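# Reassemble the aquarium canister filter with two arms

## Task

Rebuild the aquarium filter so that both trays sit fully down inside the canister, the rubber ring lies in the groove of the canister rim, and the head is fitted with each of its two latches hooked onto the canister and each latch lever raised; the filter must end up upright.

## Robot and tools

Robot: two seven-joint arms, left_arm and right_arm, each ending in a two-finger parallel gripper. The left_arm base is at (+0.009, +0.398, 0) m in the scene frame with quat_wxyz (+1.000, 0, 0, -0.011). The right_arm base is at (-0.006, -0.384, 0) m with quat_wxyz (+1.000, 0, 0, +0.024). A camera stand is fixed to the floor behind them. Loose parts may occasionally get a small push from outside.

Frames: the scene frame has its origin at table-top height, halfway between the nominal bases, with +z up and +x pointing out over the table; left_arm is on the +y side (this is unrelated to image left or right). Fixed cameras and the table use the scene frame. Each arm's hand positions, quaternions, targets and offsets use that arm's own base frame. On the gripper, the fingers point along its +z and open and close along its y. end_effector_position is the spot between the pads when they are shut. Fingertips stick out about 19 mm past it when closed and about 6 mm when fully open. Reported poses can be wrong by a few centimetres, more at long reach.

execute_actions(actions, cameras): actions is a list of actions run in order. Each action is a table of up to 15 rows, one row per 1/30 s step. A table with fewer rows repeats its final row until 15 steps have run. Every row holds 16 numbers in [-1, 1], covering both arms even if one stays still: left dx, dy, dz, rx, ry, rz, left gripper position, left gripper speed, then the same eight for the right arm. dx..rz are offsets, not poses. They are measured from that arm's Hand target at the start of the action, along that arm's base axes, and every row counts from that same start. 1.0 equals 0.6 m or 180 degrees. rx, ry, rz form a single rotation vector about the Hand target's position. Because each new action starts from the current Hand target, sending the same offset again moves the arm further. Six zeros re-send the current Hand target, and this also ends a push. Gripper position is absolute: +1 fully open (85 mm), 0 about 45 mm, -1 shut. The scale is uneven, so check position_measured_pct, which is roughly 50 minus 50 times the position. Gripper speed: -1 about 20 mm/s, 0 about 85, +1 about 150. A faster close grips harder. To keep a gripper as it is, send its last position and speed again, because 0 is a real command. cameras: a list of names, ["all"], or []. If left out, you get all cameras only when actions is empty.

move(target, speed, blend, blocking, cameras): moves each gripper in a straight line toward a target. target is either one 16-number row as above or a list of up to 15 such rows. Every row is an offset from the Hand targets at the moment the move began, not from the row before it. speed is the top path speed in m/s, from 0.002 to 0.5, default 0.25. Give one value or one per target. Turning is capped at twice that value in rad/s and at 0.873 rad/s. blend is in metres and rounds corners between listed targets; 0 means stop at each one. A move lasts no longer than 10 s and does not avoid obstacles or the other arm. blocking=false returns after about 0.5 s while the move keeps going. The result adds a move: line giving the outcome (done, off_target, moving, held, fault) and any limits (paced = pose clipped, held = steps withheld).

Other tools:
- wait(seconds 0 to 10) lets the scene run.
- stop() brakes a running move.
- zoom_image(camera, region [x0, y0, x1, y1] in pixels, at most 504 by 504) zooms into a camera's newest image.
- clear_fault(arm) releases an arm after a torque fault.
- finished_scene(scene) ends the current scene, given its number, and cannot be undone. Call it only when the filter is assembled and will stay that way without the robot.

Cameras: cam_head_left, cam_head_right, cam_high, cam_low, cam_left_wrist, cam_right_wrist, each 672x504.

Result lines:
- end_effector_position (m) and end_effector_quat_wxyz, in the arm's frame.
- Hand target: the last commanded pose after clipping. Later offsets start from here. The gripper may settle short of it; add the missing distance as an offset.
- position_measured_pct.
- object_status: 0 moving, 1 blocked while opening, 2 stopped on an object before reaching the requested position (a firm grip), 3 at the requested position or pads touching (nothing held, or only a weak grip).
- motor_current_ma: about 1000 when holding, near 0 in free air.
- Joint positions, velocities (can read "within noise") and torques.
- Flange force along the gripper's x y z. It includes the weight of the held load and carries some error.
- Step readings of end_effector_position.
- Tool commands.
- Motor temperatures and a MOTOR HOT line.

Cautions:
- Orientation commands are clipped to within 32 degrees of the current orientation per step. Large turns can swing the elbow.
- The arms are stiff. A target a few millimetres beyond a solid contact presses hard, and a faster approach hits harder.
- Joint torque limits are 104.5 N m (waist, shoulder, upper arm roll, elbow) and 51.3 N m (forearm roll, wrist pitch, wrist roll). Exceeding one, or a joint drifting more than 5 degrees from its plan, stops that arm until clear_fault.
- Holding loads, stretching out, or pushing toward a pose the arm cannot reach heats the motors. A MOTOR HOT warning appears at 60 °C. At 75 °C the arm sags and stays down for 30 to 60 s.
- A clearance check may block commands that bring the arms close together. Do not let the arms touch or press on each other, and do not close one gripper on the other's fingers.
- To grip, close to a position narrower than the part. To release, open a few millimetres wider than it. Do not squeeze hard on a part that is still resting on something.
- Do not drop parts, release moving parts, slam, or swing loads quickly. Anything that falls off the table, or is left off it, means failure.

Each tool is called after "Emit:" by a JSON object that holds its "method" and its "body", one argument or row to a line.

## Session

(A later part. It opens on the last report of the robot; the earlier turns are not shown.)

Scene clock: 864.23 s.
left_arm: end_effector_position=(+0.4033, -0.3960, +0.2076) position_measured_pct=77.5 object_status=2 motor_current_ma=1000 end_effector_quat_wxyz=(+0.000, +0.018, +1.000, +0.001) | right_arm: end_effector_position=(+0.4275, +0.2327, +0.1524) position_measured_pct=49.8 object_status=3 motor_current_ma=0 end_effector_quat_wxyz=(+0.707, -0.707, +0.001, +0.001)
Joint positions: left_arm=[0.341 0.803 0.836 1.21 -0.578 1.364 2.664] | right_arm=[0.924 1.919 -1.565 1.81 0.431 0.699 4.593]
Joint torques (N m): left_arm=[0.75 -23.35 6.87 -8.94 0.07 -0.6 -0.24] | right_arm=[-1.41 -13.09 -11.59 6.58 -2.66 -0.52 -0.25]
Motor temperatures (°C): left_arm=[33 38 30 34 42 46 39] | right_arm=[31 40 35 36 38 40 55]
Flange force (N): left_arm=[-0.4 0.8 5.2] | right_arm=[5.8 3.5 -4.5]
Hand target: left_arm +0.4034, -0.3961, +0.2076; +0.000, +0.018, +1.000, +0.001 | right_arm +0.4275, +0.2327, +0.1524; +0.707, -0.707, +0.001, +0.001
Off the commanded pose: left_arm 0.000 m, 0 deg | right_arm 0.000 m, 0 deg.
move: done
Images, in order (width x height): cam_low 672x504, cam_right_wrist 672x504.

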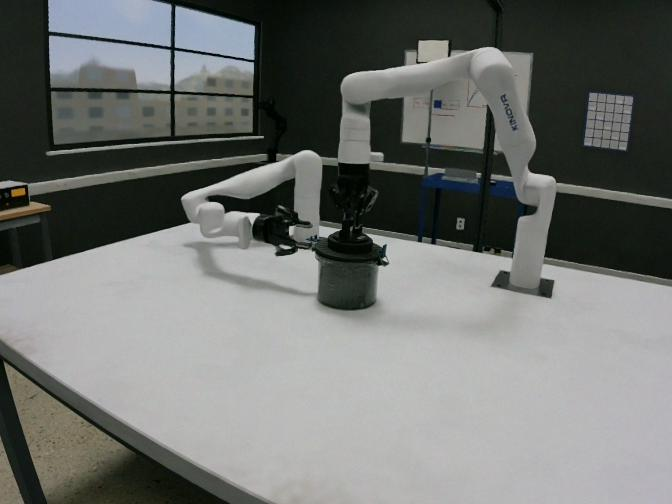

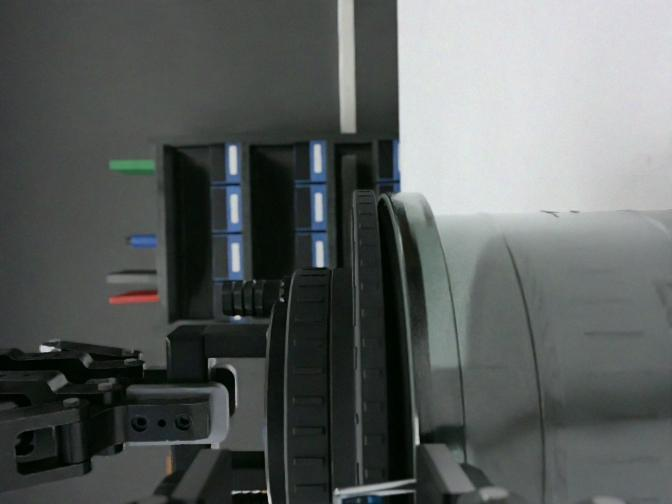

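Emit:
{"method": "move", "body": {
  "target": [
    [0,0,0,0,0,0,-0.95,-1,0,-0.003,-0.004,0,0,0,0.0,0],
    [0,0,0,0,0,0,-0.95,-1,0,0.01,-0.004,0,0,0,0.0,0]
  ],
  "speed": [0.03,0.03],
  "cameras": ["cam_right_wrist","cam_low","cam_head_right"]
}}

Emit:
{"method": "zoom_image", "body": {
  "camera": "cam_right_wrist",
  "region": [290, 370, 490, 504]
}}

Emit:
{"method": "zoom_image", "body": {
  "camera": "cam_low",
  "region": [295, 230, 335, 270]
}}

Emit:
{"method": "zoom_image", "body": {
  "camera": "cam_head_right",
  "region": [345, 280, 405, 340]
}}

Scene clock: 877.90 s.
left_arm: end_effector_position=(+0.4035, -0.3958, +0.2077) position_measured_pct=77.5 object_status=2 motor_current_ma=1000 end_effector_quat_wxyz=(+0.000, +0.018, +1.000, +0.001) | right_arm: end_effector_position=(+0.4275, +0.2387, +0.1500) position_measured_pct=49.8 object_status=3 motor_current_ma=0 end_effector_quat_wxyz=(+0.707, -0.707, +0.001, +0.001)
Joint positions: left_arm=[0.34 0.803 0.836 1.21 -0.578 1.364 2.664] | right_arm=[0.912 1.924 -1.561 1.811 0.436 0.686 4.594]
Joint torques (N m): left_arm=[6.63 -22.48 12.05 -12.89 2.01 -6.65 -0.07] | right_arm=[-8.91 -11.26 -13.39 12.11 -4.36 -0.24 -0.3]
Motor temperatures (°C): left_arm=[33 38 30 34 42 46 39] | right_arm=[31 40 35 36 38 40 55]
Flange force (N): left_arm=[2.3 17.7 1.5] | right_arm=[8.5 10.6 -21.1]
Hand target: left_arm +0.4033, -0.3961, +0.2077; +0.000, +0.018, +1.000, +0.001 | right_arm +0.4275, +0.2387, +0.1500; +0.707, -0.707, +0.001, +0.001
Off the commanded pose: left_arm 0.000 m, 0 deg | right_arm 0.000 m, 0 deg.
move: done
Images, in order (width x height): cam_head_right 672x504, cam_low 672x504, cam_right_wrist 672x504.

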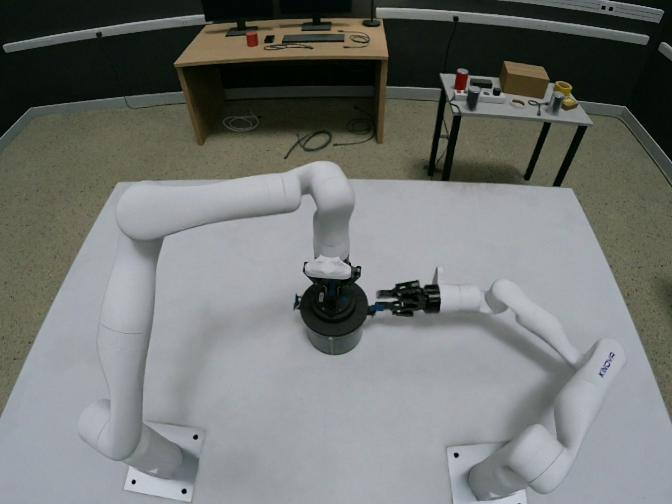

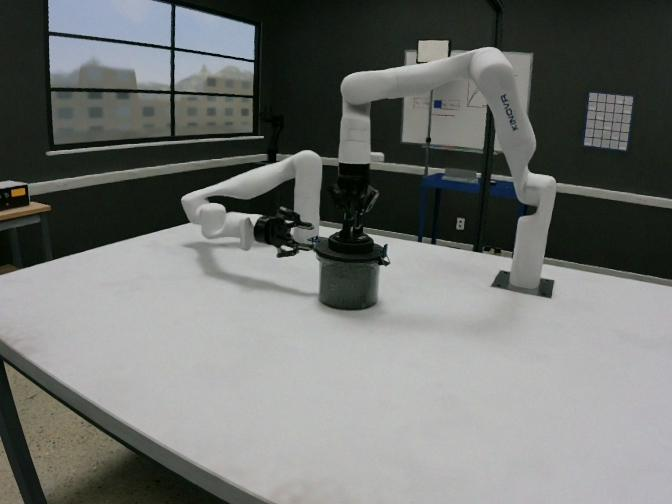

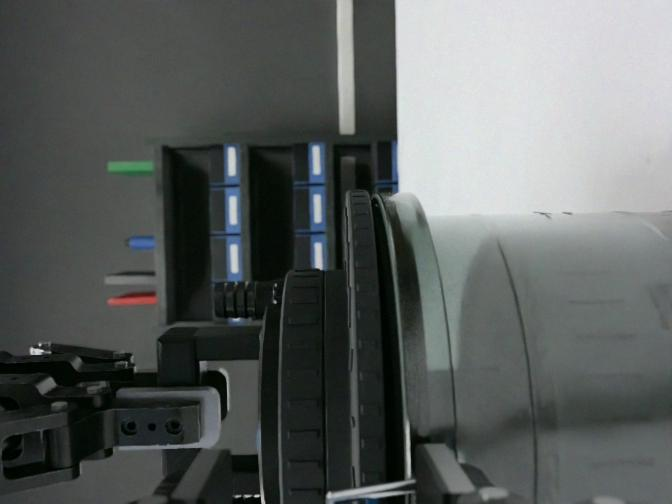

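Scaled by 2.520.

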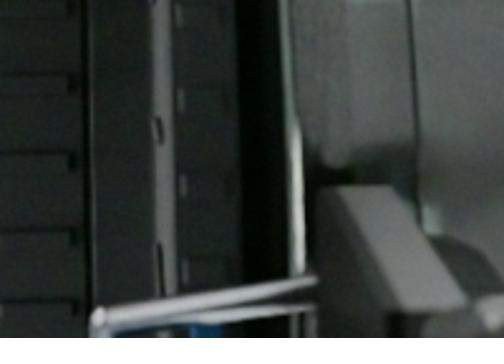

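Scaled by 12.600 from the camera's 672x504 image, which has a finer 960x720 frame.

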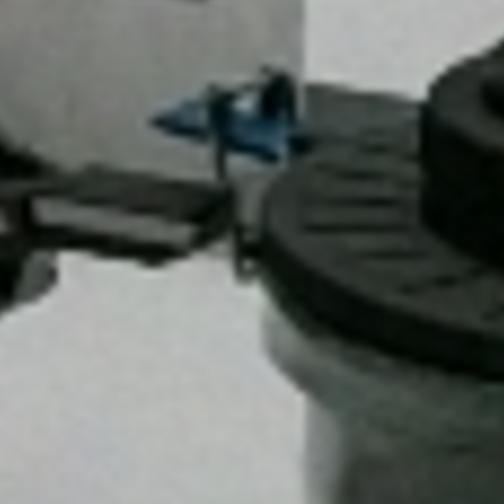

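Scaled by 8.400 from the camera's 672x504 image, which has a finer 960x720 frame.

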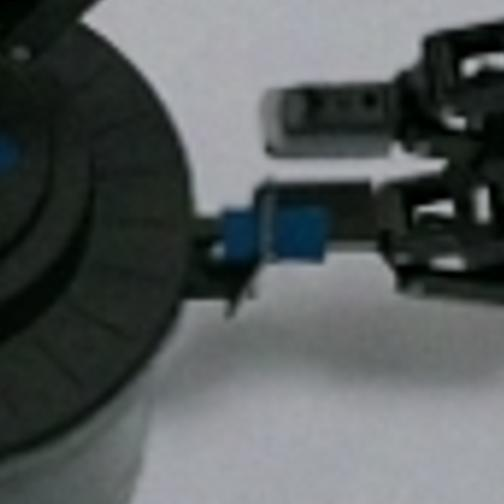

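Emit:
{"method": "move", "body": {
  "target": [0,0,0,0,0,0,-0.95,-1,0,-0.02,0.0042,0,0,0,0.0,0],
  "speed": 0.04,
  "cameras": ["cam_right_wrist","cam_low","cam_head_right","cam_head_left","cam_left_wrist"]
}}

Emit:
{"method": "zoom_image", "body": {
  "camera": "cam_low",
  "region": [295, 230, 335, 270]
}}

Emit:
{"method": "zoom_image", "body": {
  "camera": "cam_head_right",
  "region": [345, 280, 405, 340]
}}

Emit:
{"method": "zoom_image", "body": {
  "camera": "cam_head_left",
  "region": [365, 280, 425, 340]
}}

Emit:
{"method": "zoom_image", "body": {
  "camera": "cam_right_wrist",
  "region": [250, 370, 450, 504]
}}

Scene clock: 890.73 s.
left_arm: end_effector_position=(+0.4033, -0.3961, +0.2076) position_measured_pct=77.5 object_status=2 motor_current_ma=1000 end_effector_quat_wxyz=(+0.000, +0.018, +1.000, +0.001) | right_arm: end_effector_position=(+0.4275, +0.2267, +0.1526) position_measured_pct=49.8 object_status=3 motor_current_ma=0 end_effector_quat_wxyz=(+0.707, -0.707, +0.001, +0.001)
Joint positions: left_arm=[0.341 0.803 0.837 1.21 -0.578 1.364 2.664] | right_arm=[0.936 1.919 -1.566 1.806 0.428 0.715 4.594]
Joint torques (N m): left_arm=[-0.47 -23.35 6.17 -8.71 -0.03 -0.17 -0.16] | right_arm=[1.29 -13.69 -10.26 5.21 -1.95 -0.2 -0.28]
Motor temperatures (°C): left_arm=[33 38 30 34 42 46 39] | right_arm=[31 40 35 36 38 40 55]
Flange force (N): left_arm=[-0.5 -2.0 5.2] | right_arm=[7.1 0.4 1.9]
Hand target: left_arm +0.4033, -0.3961, +0.2077; +0.000, +0.018, +1.000, +0.001 | right_arm +0.4275, +0.2267, +0.1526; +0.707, -0.707, +0.001, +0.001
Off the commanded pose: left_arm 0.000 m, 0 deg | right_arm 0.000 m, 0 deg.
move: done
Images, in order (width x height): cam_head_left 672x504, cam_head_right 672x504, cam_low 672x504, cam_left_wrist 672x504, cam_right_wrist 672x504.

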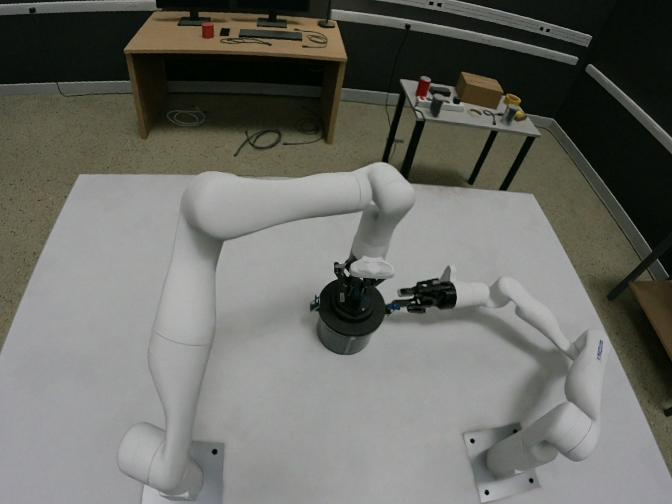

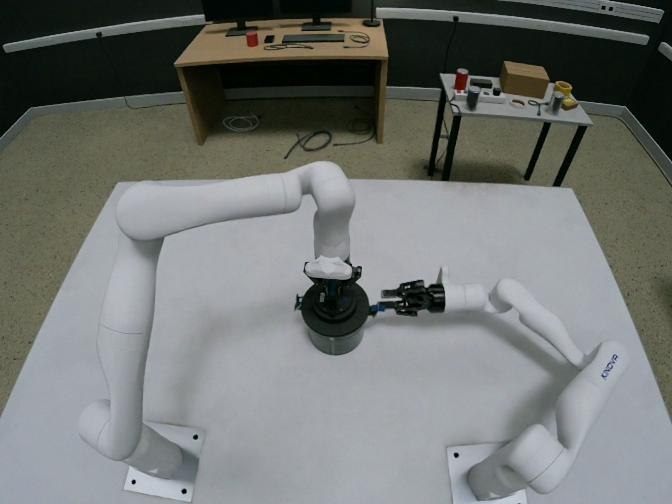

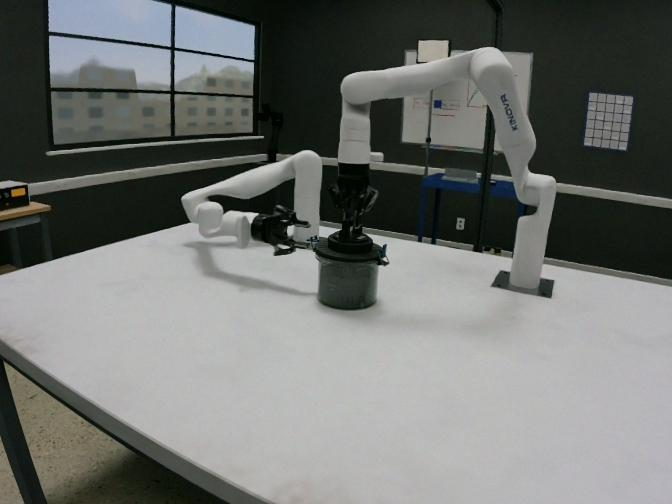

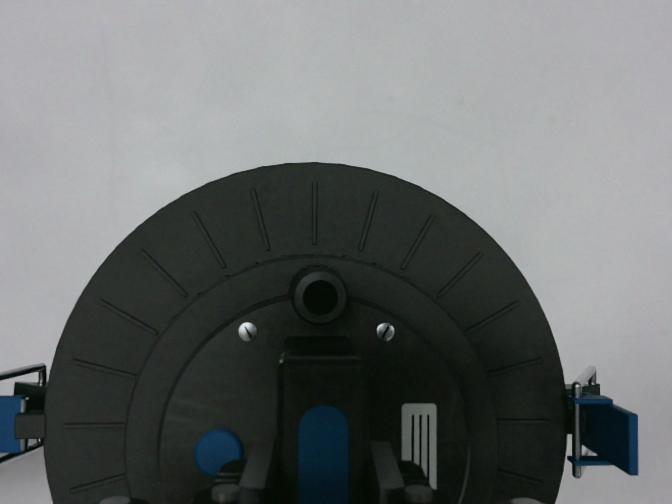

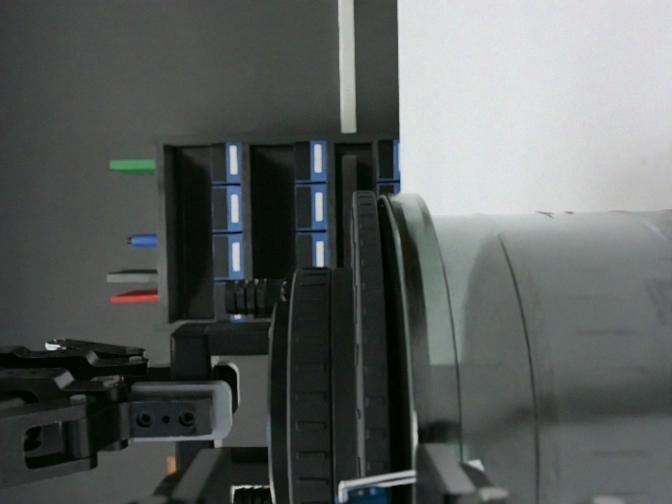

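Scaled by 12.600 from the camera's 672x504 image, which has a finer 960x720 frame.

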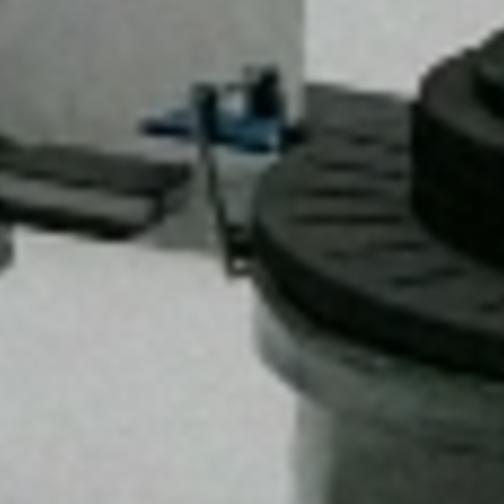

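Scaled by 8.400 from the camera's 672x504 image, which has a finer 960x720 frame.

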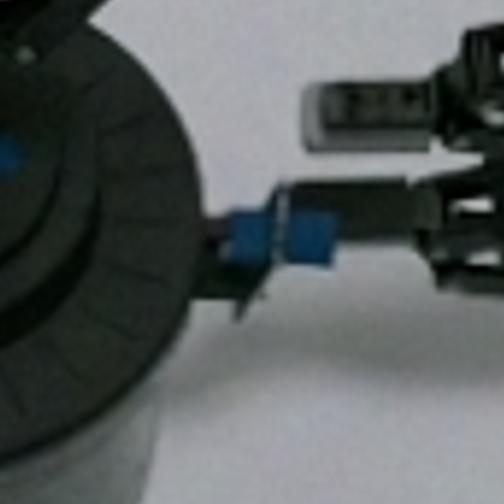

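Scaled by 8.400 from the camera's 672x504 image, which has a finer 960x720 frame.

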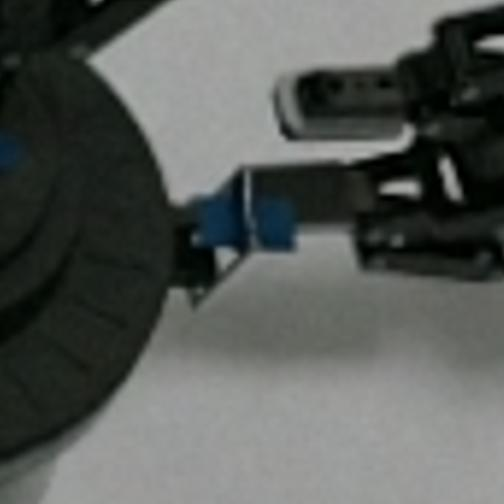

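Scaled by 2.520.

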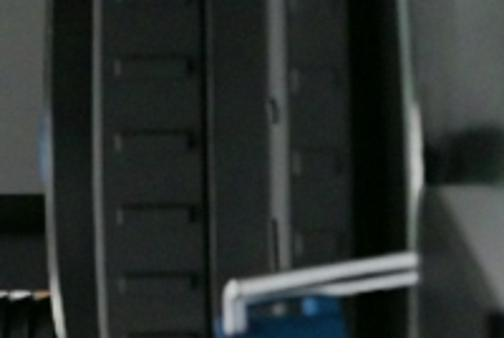

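Emit:
{"method": "move", "body": {
  "target": [0,0,0,0,0,0,-0.95,-1,0,0.003,0.0133,0,0,0,0.0,0],
  "speed": 0.03,
  "cameras": ["cam_low","cam_head_left"]
}}

Emit:
{"method": "zoom_image", "body": {
  "camera": "cam_low",
  "region": [295, 230, 335, 270]
}}

Emit:
{"method": "zoom_image", "body": {
  "camera": "cam_head_left",
  "region": [365, 280, 425, 340]
}}

Scene clock: 898.10 s.
left_arm: end_effector_position=(+0.4034, -0.3960, +0.2077) position_measured_pct=77.5 object_status=2 motor_current_ma=1000 end_effector_quat_wxyz=(+0.000, +0.018, +1.000, +0.001) | right_arm: end_effector_position=(+0.4275, +0.2285, +0.1605) position_measured_pct=49.8 object_status=3 motor_current_ma=0 end_effector_quat_wxyz=(+0.707, -0.707, +0.001, +0.001)
Joint positions: left_arm=[0.341 0.803 0.837 1.21 -0.578 1.364 2.664] | right_arm=[0.93 1.905 -1.575 1.816 0.422 0.704 4.581]
Joint torques (N m): left_arm=[0.35 -21.25 6.06 -8.22 0.04 -0.84 -0.12] | right_arm=[0.42 -13.58 -11.22 5.71 -2.43 -0.44 -0.29]
Motor temperatures (°C): left_arm=[33 39 30 34 42 46 39] | right_arm=[31 40 35 36 38 40 55]
Flange force (N): left_arm=[0.2 0.6 0.9] | right_arm=[7.0 2.5 -0.3]
Hand target: left_arm +0.4033, -0.3961, +0.2076; +0.000, +0.018, +1.000, +0.001 | right_arm +0.4275, +0.2285, +0.1605; +0.707, -0.707, +0.001, +0.001
Off the commanded pose: left_arm 0.000 m, 0 deg | right_arm 0.000 m, 0 deg.
move: done
Images, in order (width x height): cam_head_left 672x504, cam_low 672x504.

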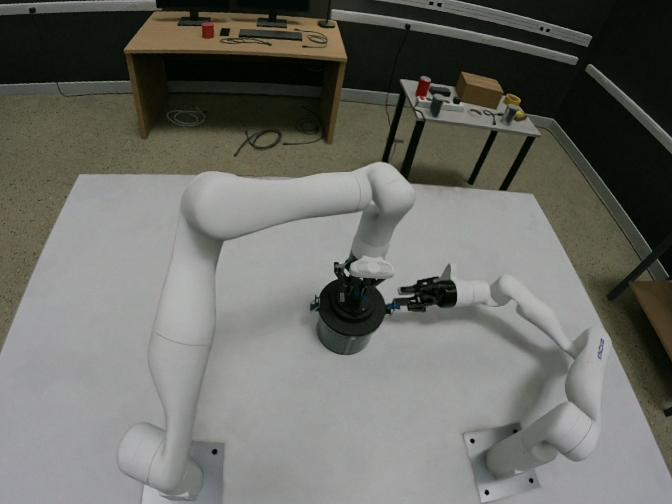

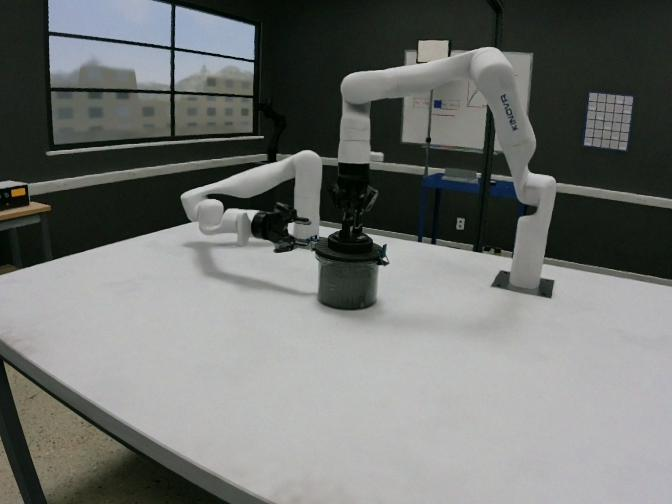

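Scaled by 12.600 from the camera's 672x504 image, which has a finer 960x720 frame.

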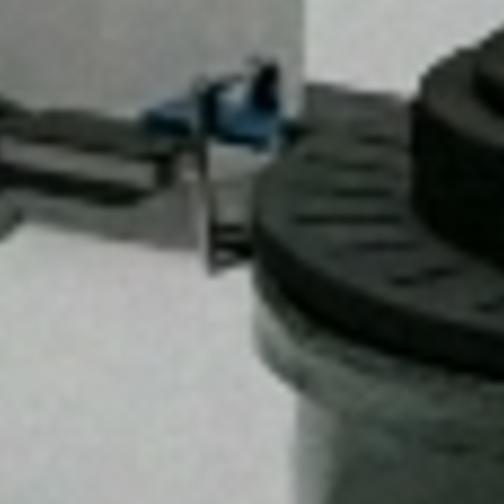

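Scaled by 8.400 from the camera's 672x504 image, which has a finer 960x720 frame.

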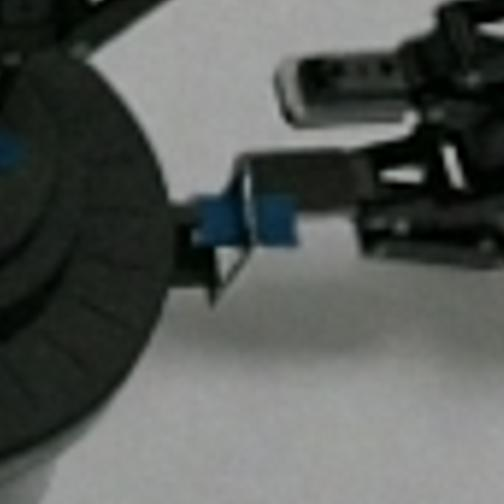

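Emit:
{"method": "move", "body": {
  "target": [0,0,0,0,0,0,-0.95,-1,0,0.01,0,0,0,0,0.0,0],
  "speed": 0.03,
  "cameras": ["cam_low","cam_head_left"]
}}

Emit:
{"method": "zoom_image", "body": {
  "camera": "cam_low",
  "region": [295, 230, 335, 270]
}}

Emit:
{"method": "zoom_image", "body": {
  "camera": "cam_head_left",
  "region": [365, 280, 425, 340]
}}

Scene clock: 901.87 s.
left_arm: end_effector_position=(+0.4033, -0.3960, +0.2075) position_measured_pct=77.5 object_status=2 motor_current_ma=1000 end_effector_quat_wxyz=(+0.000, +0.018, +1.000, +0.001) | right_arm: end_effector_position=(+0.4275, +0.2345, +0.1605) position_measured_pct=49.8 object_status=3 motor_current_ma=0 end_effector_quat_wxyz=(+0.707, -0.707, +0.001, +0.001)
Joint positions: left_arm=[0.341 0.803 0.836 1.21 -0.578 1.364 2.664] | right_arm=[0.918 1.905 -1.573 1.819 0.425 0.688 4.579]
Joint torques (N m): left_arm=[4.17 -24.63 10.55 -12.2 1.33 -4.28 -0.1] | right_arm=[-6.43 -11.62 -9.27 8.61 -2.23 -0.16 -0.3]
Motor temperatures (°C): left_arm=[33 39 30 34 42 46 39] | right_arm=[31 40 35 36 38 40 55]
Flange force (N): left_arm=[1.0 10.5 6.4] | right_arm=[7.4 0.5 -15.7]
Hand target: left_arm +0.4033, -0.3961, +0.2076; +0.000, +0.018, +1.000, +0.001 | right_arm +0.4275, +0.2345, +0.1605; +0.707, -0.707, +0.001, +0.001
Off the commanded pose: left_arm 0.000 m, 0 deg | right_arm 0.000 m, 0 deg.
move: done
Images, in order (width x height): cam_head_left 672x504, cam_low 672x504.

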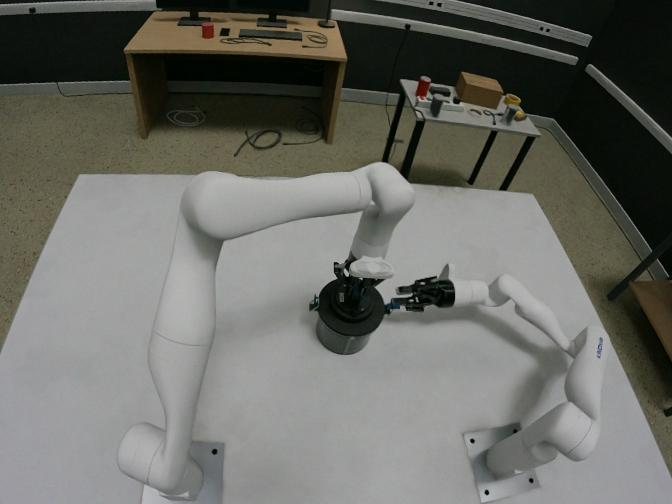

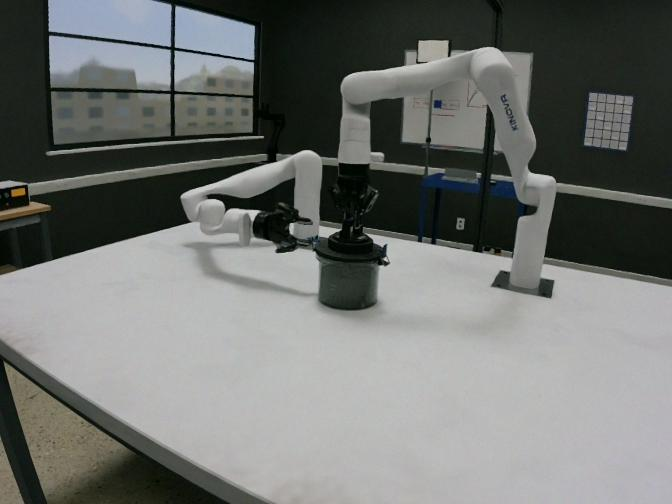

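Scaled by 12.600 from the camera's 672x504 image, which has a finer 960x720 frame.

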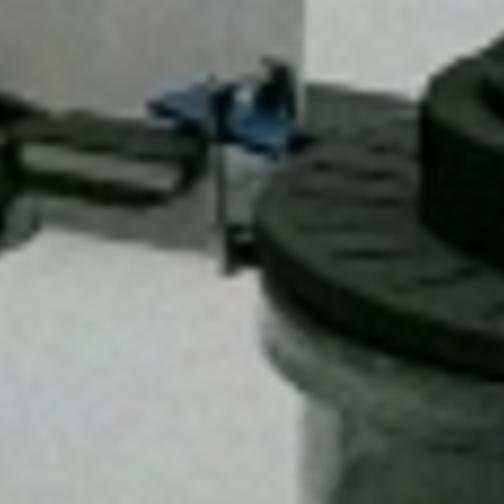

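Scaled by 8.400 from the camera's 672x504 image, which has a finer 960x720 frame.

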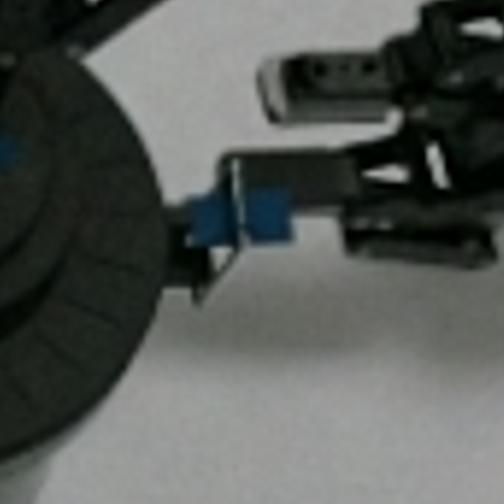

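Emit:
{"method": "move", "body": {
  "target": [0,0,0,0,0,0,-0.95,-1,0,-0.04,0,0,0,0,0.0,0],
  "speed": 0.06,
  "cameras": ["cam_low","cam_head_left","cam_head_right","cam_high","cam_right_wrist"]
}}

Emit:
{"method": "zoom_image", "body": {
  "camera": "cam_low",
  "region": [300, 210, 400, 310]
}}

Emit:
{"method": "zoom_image", "body": {
  "camera": "cam_head_left",
  "region": [300, 260, 410, 360]
}}

Emit:
{"method": "zoom_image", "body": {
  "camera": "cam_right_wrist",
  "region": [310, 170, 510, 504]
}}

Scene clock: 911.80 s.
left_arm: end_effector_position=(+0.4033, -0.3961, +0.2077) position_measured_pct=77.5 object_status=2 motor_current_ma=1000 end_effector_quat_wxyz=(+0.000, +0.018, +1.000, +0.001) | right_arm: end_effector_position=(+0.4275, +0.2105, +0.1605) position_measured_pct=49.8 object_status=3 motor_current_ma=0 end_effector_quat_wxyz=(+0.707, -0.707, +0.001, +0.001)
Joint positions: left_arm=[0.341 0.803 0.836 1.21 -0.578 1.364 2.664] | right_arm=[0.966 1.904 -1.579 1.803 0.412 0.753 4.589]
Joint torques (N m): left_arm=[-1.26 -23.05 5.32 -8.47 -0.53 0.27 -0.12] | right_arm=[1.25 -13.75 -10.24 4.99 -2.03 -0.24 -0.26]
Motor temperatures (°C): left_arm=[33 39 30 35 42 46 39] | right_arm=[31 40 35 36 38 40 55]
Flange force (N): left_arm=[0.3 -3.1 4.7] | right_arm=[7.2 0.3 1.4]
Hand target: left_arm +0.4033, -0.3961, +0.2076; +0.000, +0.018, +1.000, +0.001 | right_arm +0.4275, +0.2105, +0.1605; +0.707, -0.707, +0.001, +0.001
Off the commanded pose: left_arm 0.000 m, 0 deg | right_arm 0.000 m, 0 deg.
move: done
Images, in order (width x height): cam_head_left 672x504, cam_head_right 672x504, cam_high 672x504, cam_low 672x504, cam_right_wrist 672x504.

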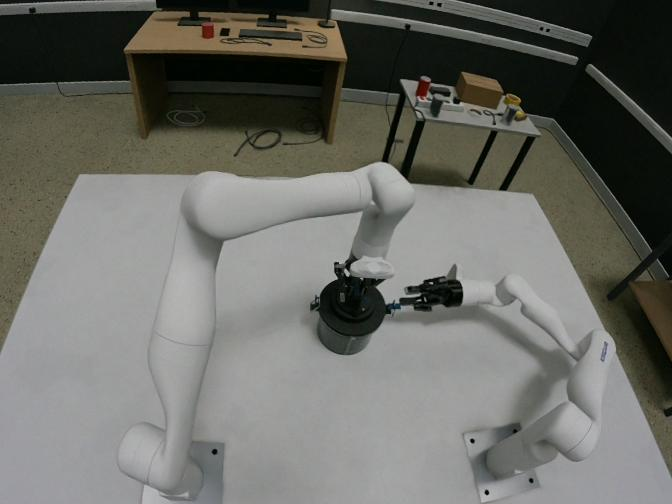

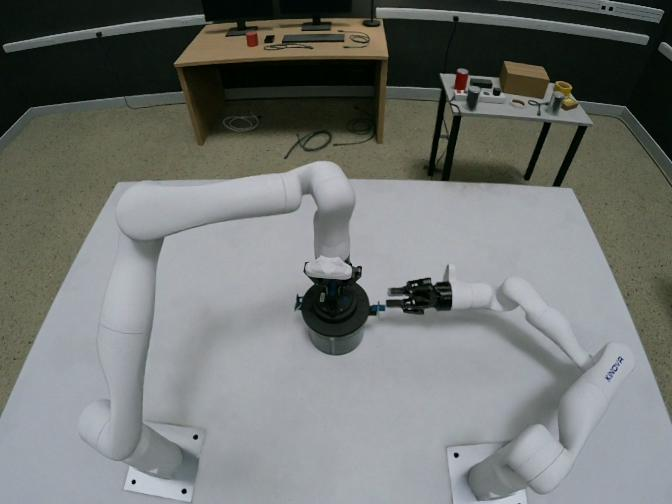

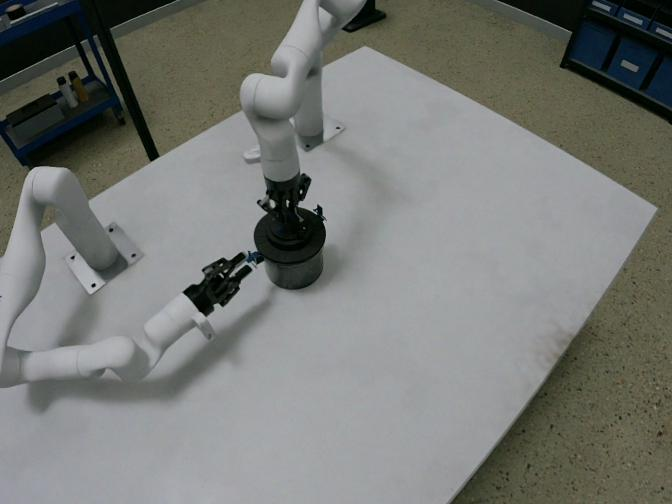

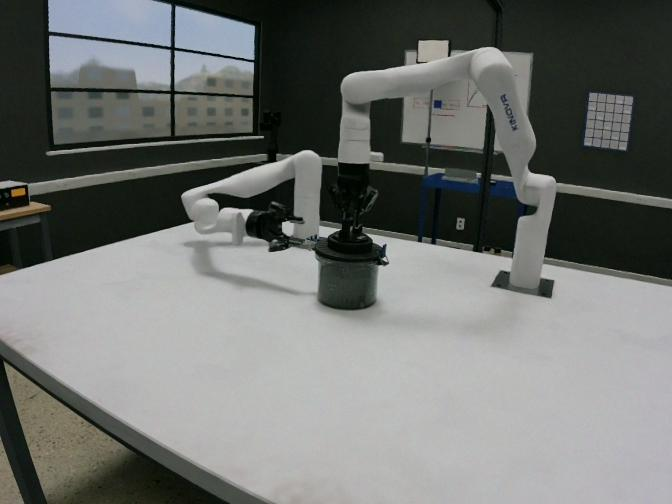

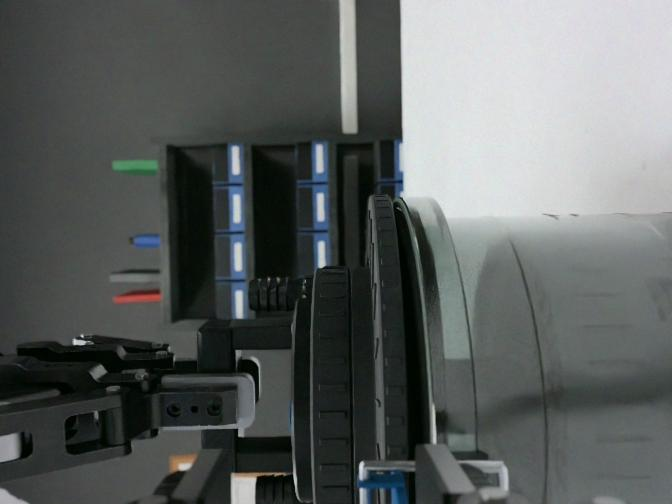

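Scaled by 5.040 from the camera's 672x504 image, which has a finer 960x720 frame.

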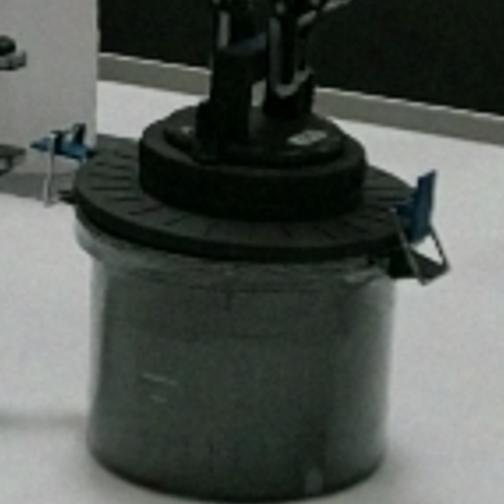

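Scaled by 4.582 from the camera's 672x504 image, which has a finer 960x720 frame.

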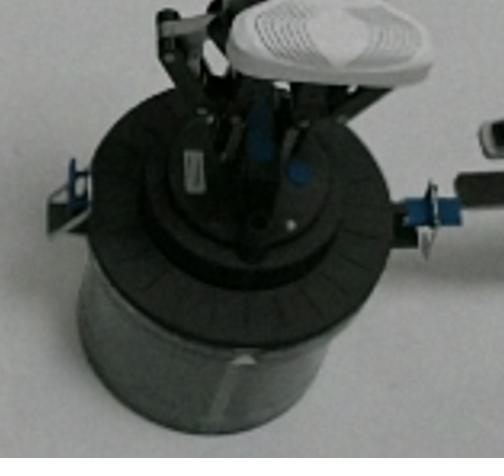

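Scaled by 1.509.

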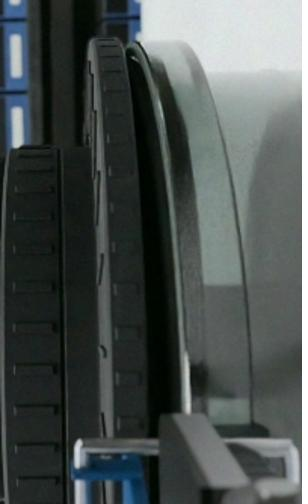

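Emit:
{"method": "move", "body": {
  "target": [0,0,-0.0033,0,0,0,-0.95,-1,0,0,0,0,0,0,0.0,0],
  "speed": 0.02
}}

Emit:
{"method": "move", "body": {
  "target": [0,0,-0.0033,0,0,0,-0.95,-1,0,0,0,0,0,0,0.0,0],
  "speed": 0.02,
  "cameras": ["cam_right_wrist","cam_low"]
}}

Emit:
{"method": "zoom_image", "body": {
  "camera": "cam_right_wrist",
  "region": [310, 170, 510, 504]
}}

Scene clock: 918.87 s.
left_arm: end_effector_position=(+0.4033, -0.3961, +0.2057) position_measured_pct=77.5 object_status=2 motor_current_ma=1000 end_effector_quat_wxyz=(+0.000, +0.018, +1.000, +0.001) | right_arm: end_effector_position=(+0.4275, +0.2105, +0.1605) position_measured_pct=49.8 object_status=3 motor_current_ma=0 end_effector_quat_wxyz=(+0.707, -0.707, +0.001, +0.001)
Joint positions: left_arm=[0.341 0.805 0.835 1.214 -0.579 1.359 2.665] | right_arm=[0.966 1.904 -1.579 1.803 0.412 0.753 4.589]
Joint torques (N m): left_arm=[-2.02 -13.46 1.92 -6.14 -1.36 -1.88 -0.15] | right_arm=[1.27 -13.76 -10.25 4.97 -2.03 -0.22 -0.28]
Motor temperatures (°C): left_arm=[33 39 30 35 42 46 39] | right_arm=[31 40 35 36 38 40 55]
Flange force (N): left_arm=[6.1 0.3 -15.2] | right_arm=[7.1 0.3 1.5]
Hand target: left_arm +0.4033, -0.3960, +0.2057; +0.000, +0.018, +1.000, +0.001 | right_arm +0.4275, +0.2105, +0.1605; +0.707, -0.707, +0.001, +0.001
Off the commanded pose: left_arm 0.000 m, 0 deg | right_arm 0.000 m, 0 deg.
move: done

Scene clock: 919.57 s.
left_arm: end_effector_position=(+0.4033, -0.3961, +0.2037) position_measured_pct=77.5 object_status=2 motor_current_ma=1000 end_effector_quat_wxyz=(+0.000, +0.019, +1.000, +0.001) | right_arm: end_effector_position=(+0.4275, +0.2105, +0.1605) position_measured_pct=49.8 object_status=3 motor_current_ma=0 end_effector_quat_wxyz=(+0.707, -0.707, +0.001, +0.001)
Joint positions: left_arm=[0.34 0.806 0.834 1.218 -0.58 1.355 2.666] | right_arm=[0.966 1.904 -1.579 1.803 0.412 0.753 4.589]
Joint torques (N m): left_arm=[-3.16 -0.96 -2.91 -1.62 -2.12 -3.2 -0.2] | right_arm=[1.3 -13.77 -10.28 4.99 -2.02 -0.22 -0.28]
Motor temperatures (°C): left_arm=[33 39 30 35 42 46 39] | right_arm=[31 40 35 36 38 40 55]
Flange force (N): left_arm=[10.7 1.7 -40.5] | right_arm=[7.2 0.4 1.6]
Hand target: left_arm +0.4033, -0.3960, +0.2037; +0.000, +0.018, +1.000, +0.001 | right_arm +0.4275, +0.2105, +0.1605; +0.707, -0.707, +0.001, +0.001
Off the commanded pose: left_arm 0.000 m, 0 deg | right_arm 0.000 m, 0 deg.
move: done
Images, in order (width x height): cam_low 672x504, cam_right_wrist 672x504.

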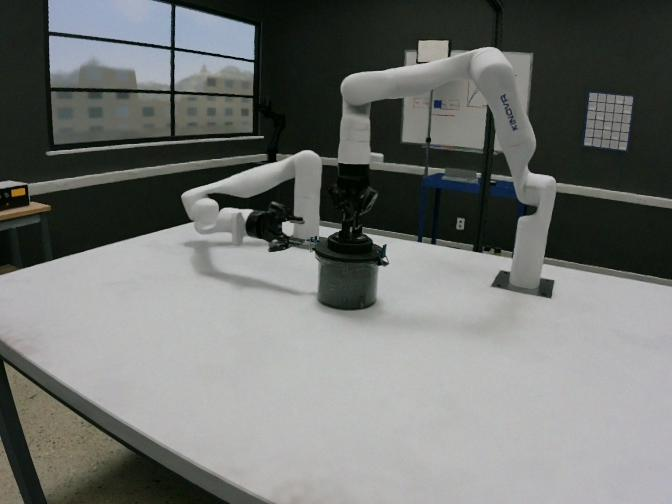

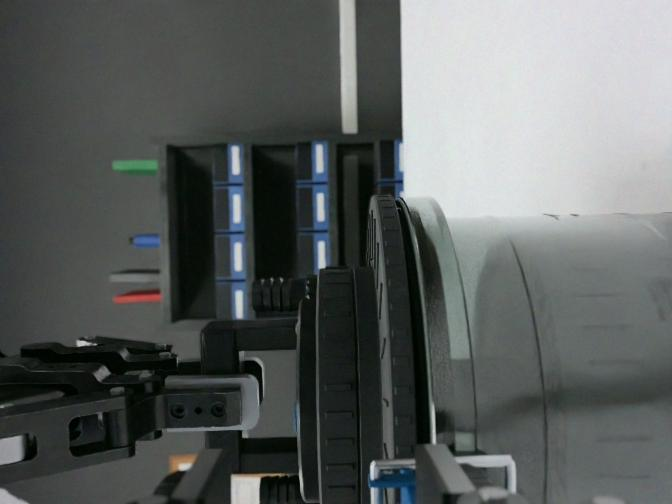

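Scaled by 1.509.

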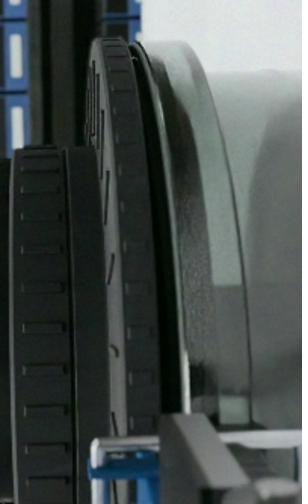

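Emit:
{"method": "zoom_image", "body": {
  "camera": "cam_low",
  "region": [295, 230, 335, 270]
}}

Emit:
{"method": "zoom_image", "body": {
  "camera": "cam_low",
  "region": [300, 210, 400, 310]
}}

Emit:
{"method": "zoom_image", "body": {
  "camera": "cam_right_wrist",
  "region": [350, 420, 550, 504]
}}

Scaled by 12.600 from the camera's 672x504 image, which has a finer 960x720 frame.

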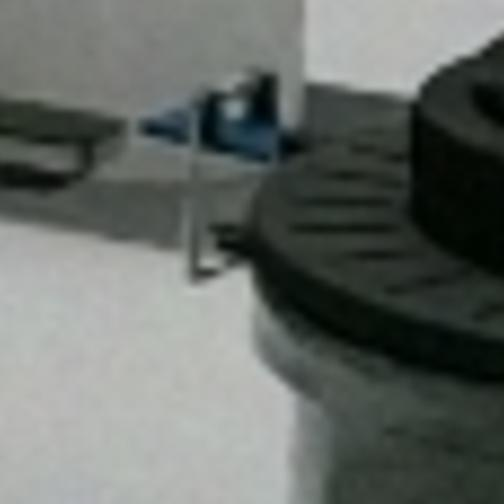

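Scaled by 5.040 from the camera's 672x504 image, which has a finer 960x720 frame.

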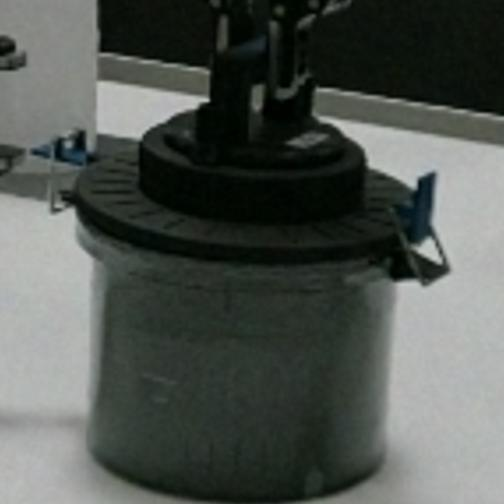

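Scaled by 2.520.

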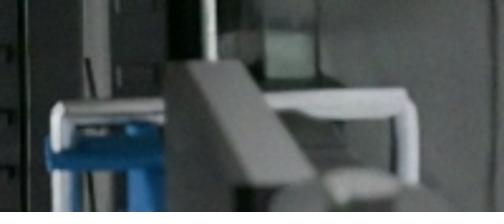

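Emit:
{"method": "move", "body": {
  "target": [
    [0,0,0,0,0,0,-0.95,-1,0,0,-0.0183,0,0,0,0.0,0],
    [0,0,0,0,0,0,-0.95,-1,0,0.032,-0.0183,0,0,0,0.0,0]
  ],
  "speed": 0.04
}}

Emit:
{"method": "move", "body": {
  "target": [0,0,0,0,0,0,-0.95,-1,0,0.012,0,0,0,0,0.0,0],
  "speed": 0.03,
  "cameras": ["cam_low"]
}}

Emit:
{"method": "zoom_image", "body": {
  "camera": "cam_low",
  "region": [295, 230, 335, 270]
}}

Scene clock: 930.60 s.
left_arm: end_effector_position=(+0.4034, -0.3961, +0.2037) position_measured_pct=77.5 object_status=2 motor_current_ma=1000 end_effector_quat_wxyz=(+0.000, +0.018, +1.000, +0.001) | right_arm: end_effector_position=(+0.4275, +0.2297, +0.1495) position_measured_pct=49.8 object_status=3 motor_current_ma=0 end_effector_quat_wxyz=(+0.707, -0.707, +0.001, +0.001)
Joint positions: left_arm=[0.34 0.807 0.834 1.218 -0.58 1.354 2.666] | right_arm=[0.93 1.925 -1.562 1.805 0.432 0.71 4.598]
Joint torques (N m): left_arm=[-3.29 -0.78 -3.04 -1.6 -2.21 -3.17 -0.23] | right_arm=[1.29 -13.61 -10.22 5.28 -1.92 -0.2 -0.29]
Motor temperatures (°C): left_arm=[33 39 30 34 42 46 39] | right_arm=[31 40 35 36 38 40 55]
Flange force (N): left_arm=[11.1 1.7 -40.7] | right_arm=[7.1 0.4 1.9]
Hand target: left_arm +0.4034, -0.3961, +0.2037; +0.000, +0.018, +1.000, +0.001 | right_arm +0.4275, +0.2297, +0.1495; +0.707, -0.707, +0.001, +0.001
Off the commanded pose: left_arm 0.000 m, 0 deg | right_arm 0.000 m, 0 deg.
move: done

Scene clock: 931.30 s.
left_arm: end_effector_position=(+0.4034, -0.3960, +0.2036) position_measured_pct=77.5 object_status=2 motor_current_ma=1000 end_effector_quat_wxyz=(+0.000, +0.018, +1.000, +0.001) | right_arm: end_effector_position=(+0.4275, +0.2369, +0.1495) position_measured_pct=49.8 object_status=3 motor_current_ma=0 end_effector_quat_wxyz=(+0.707, -0.707, +0.001, +0.001)
Joint positions: left_arm=[0.34 0.807 0.834 1.218 -0.58 1.354 2.666] | right_arm=[0.916 1.925 -1.561 1.81 0.436 0.691 4.595]
Joint torques (N m): left_arm=[-3 -1.96 -2.5 -1.39 -1.94 -2.5 -0.29] | right_arm=[-5.4 -11.85 -10.77 7.85 -2.56 -0.99 -0.26]
Motor temperatures (°C): left_arm=[33 39 30 34 42 46 39] | right_arm=[31 40 35 36 38 40 55]
Flange force (N): left_arm=[9.3 0.6 -38.0] | right_arm=[5.2 2.9 -14.8]
Hand target: left_arm +0.4034, -0.3961, +0.2037; +0.000, +0.018, +1.000, +0.001 | right_arm +0.4275, +0.2369, +0.1496; +0.707, -0.707, +0.001, +0.001
Off the commanded pose: left_arm 0.000 m, 0 deg | right_arm 0.000 m, 0 deg.
move: done
Images, in order (width x height): cam_low 672x504.

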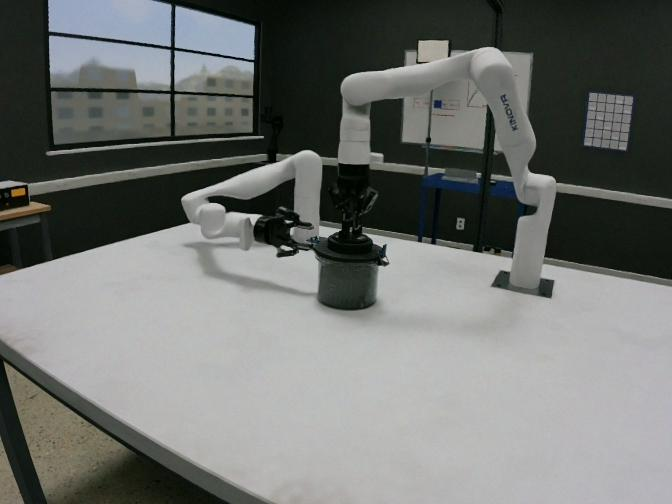

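Scaled by 12.600 from the camera's 672x504 image, which has a finer 960x720 frame.

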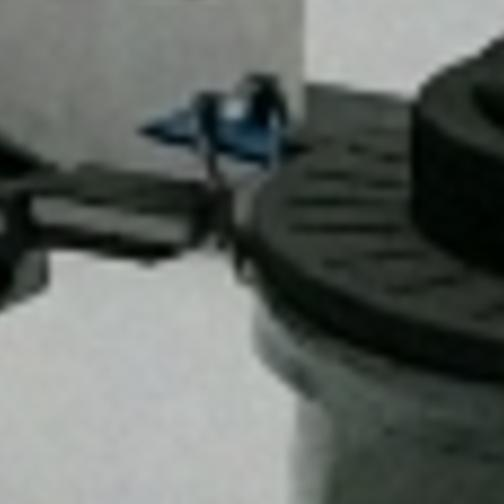

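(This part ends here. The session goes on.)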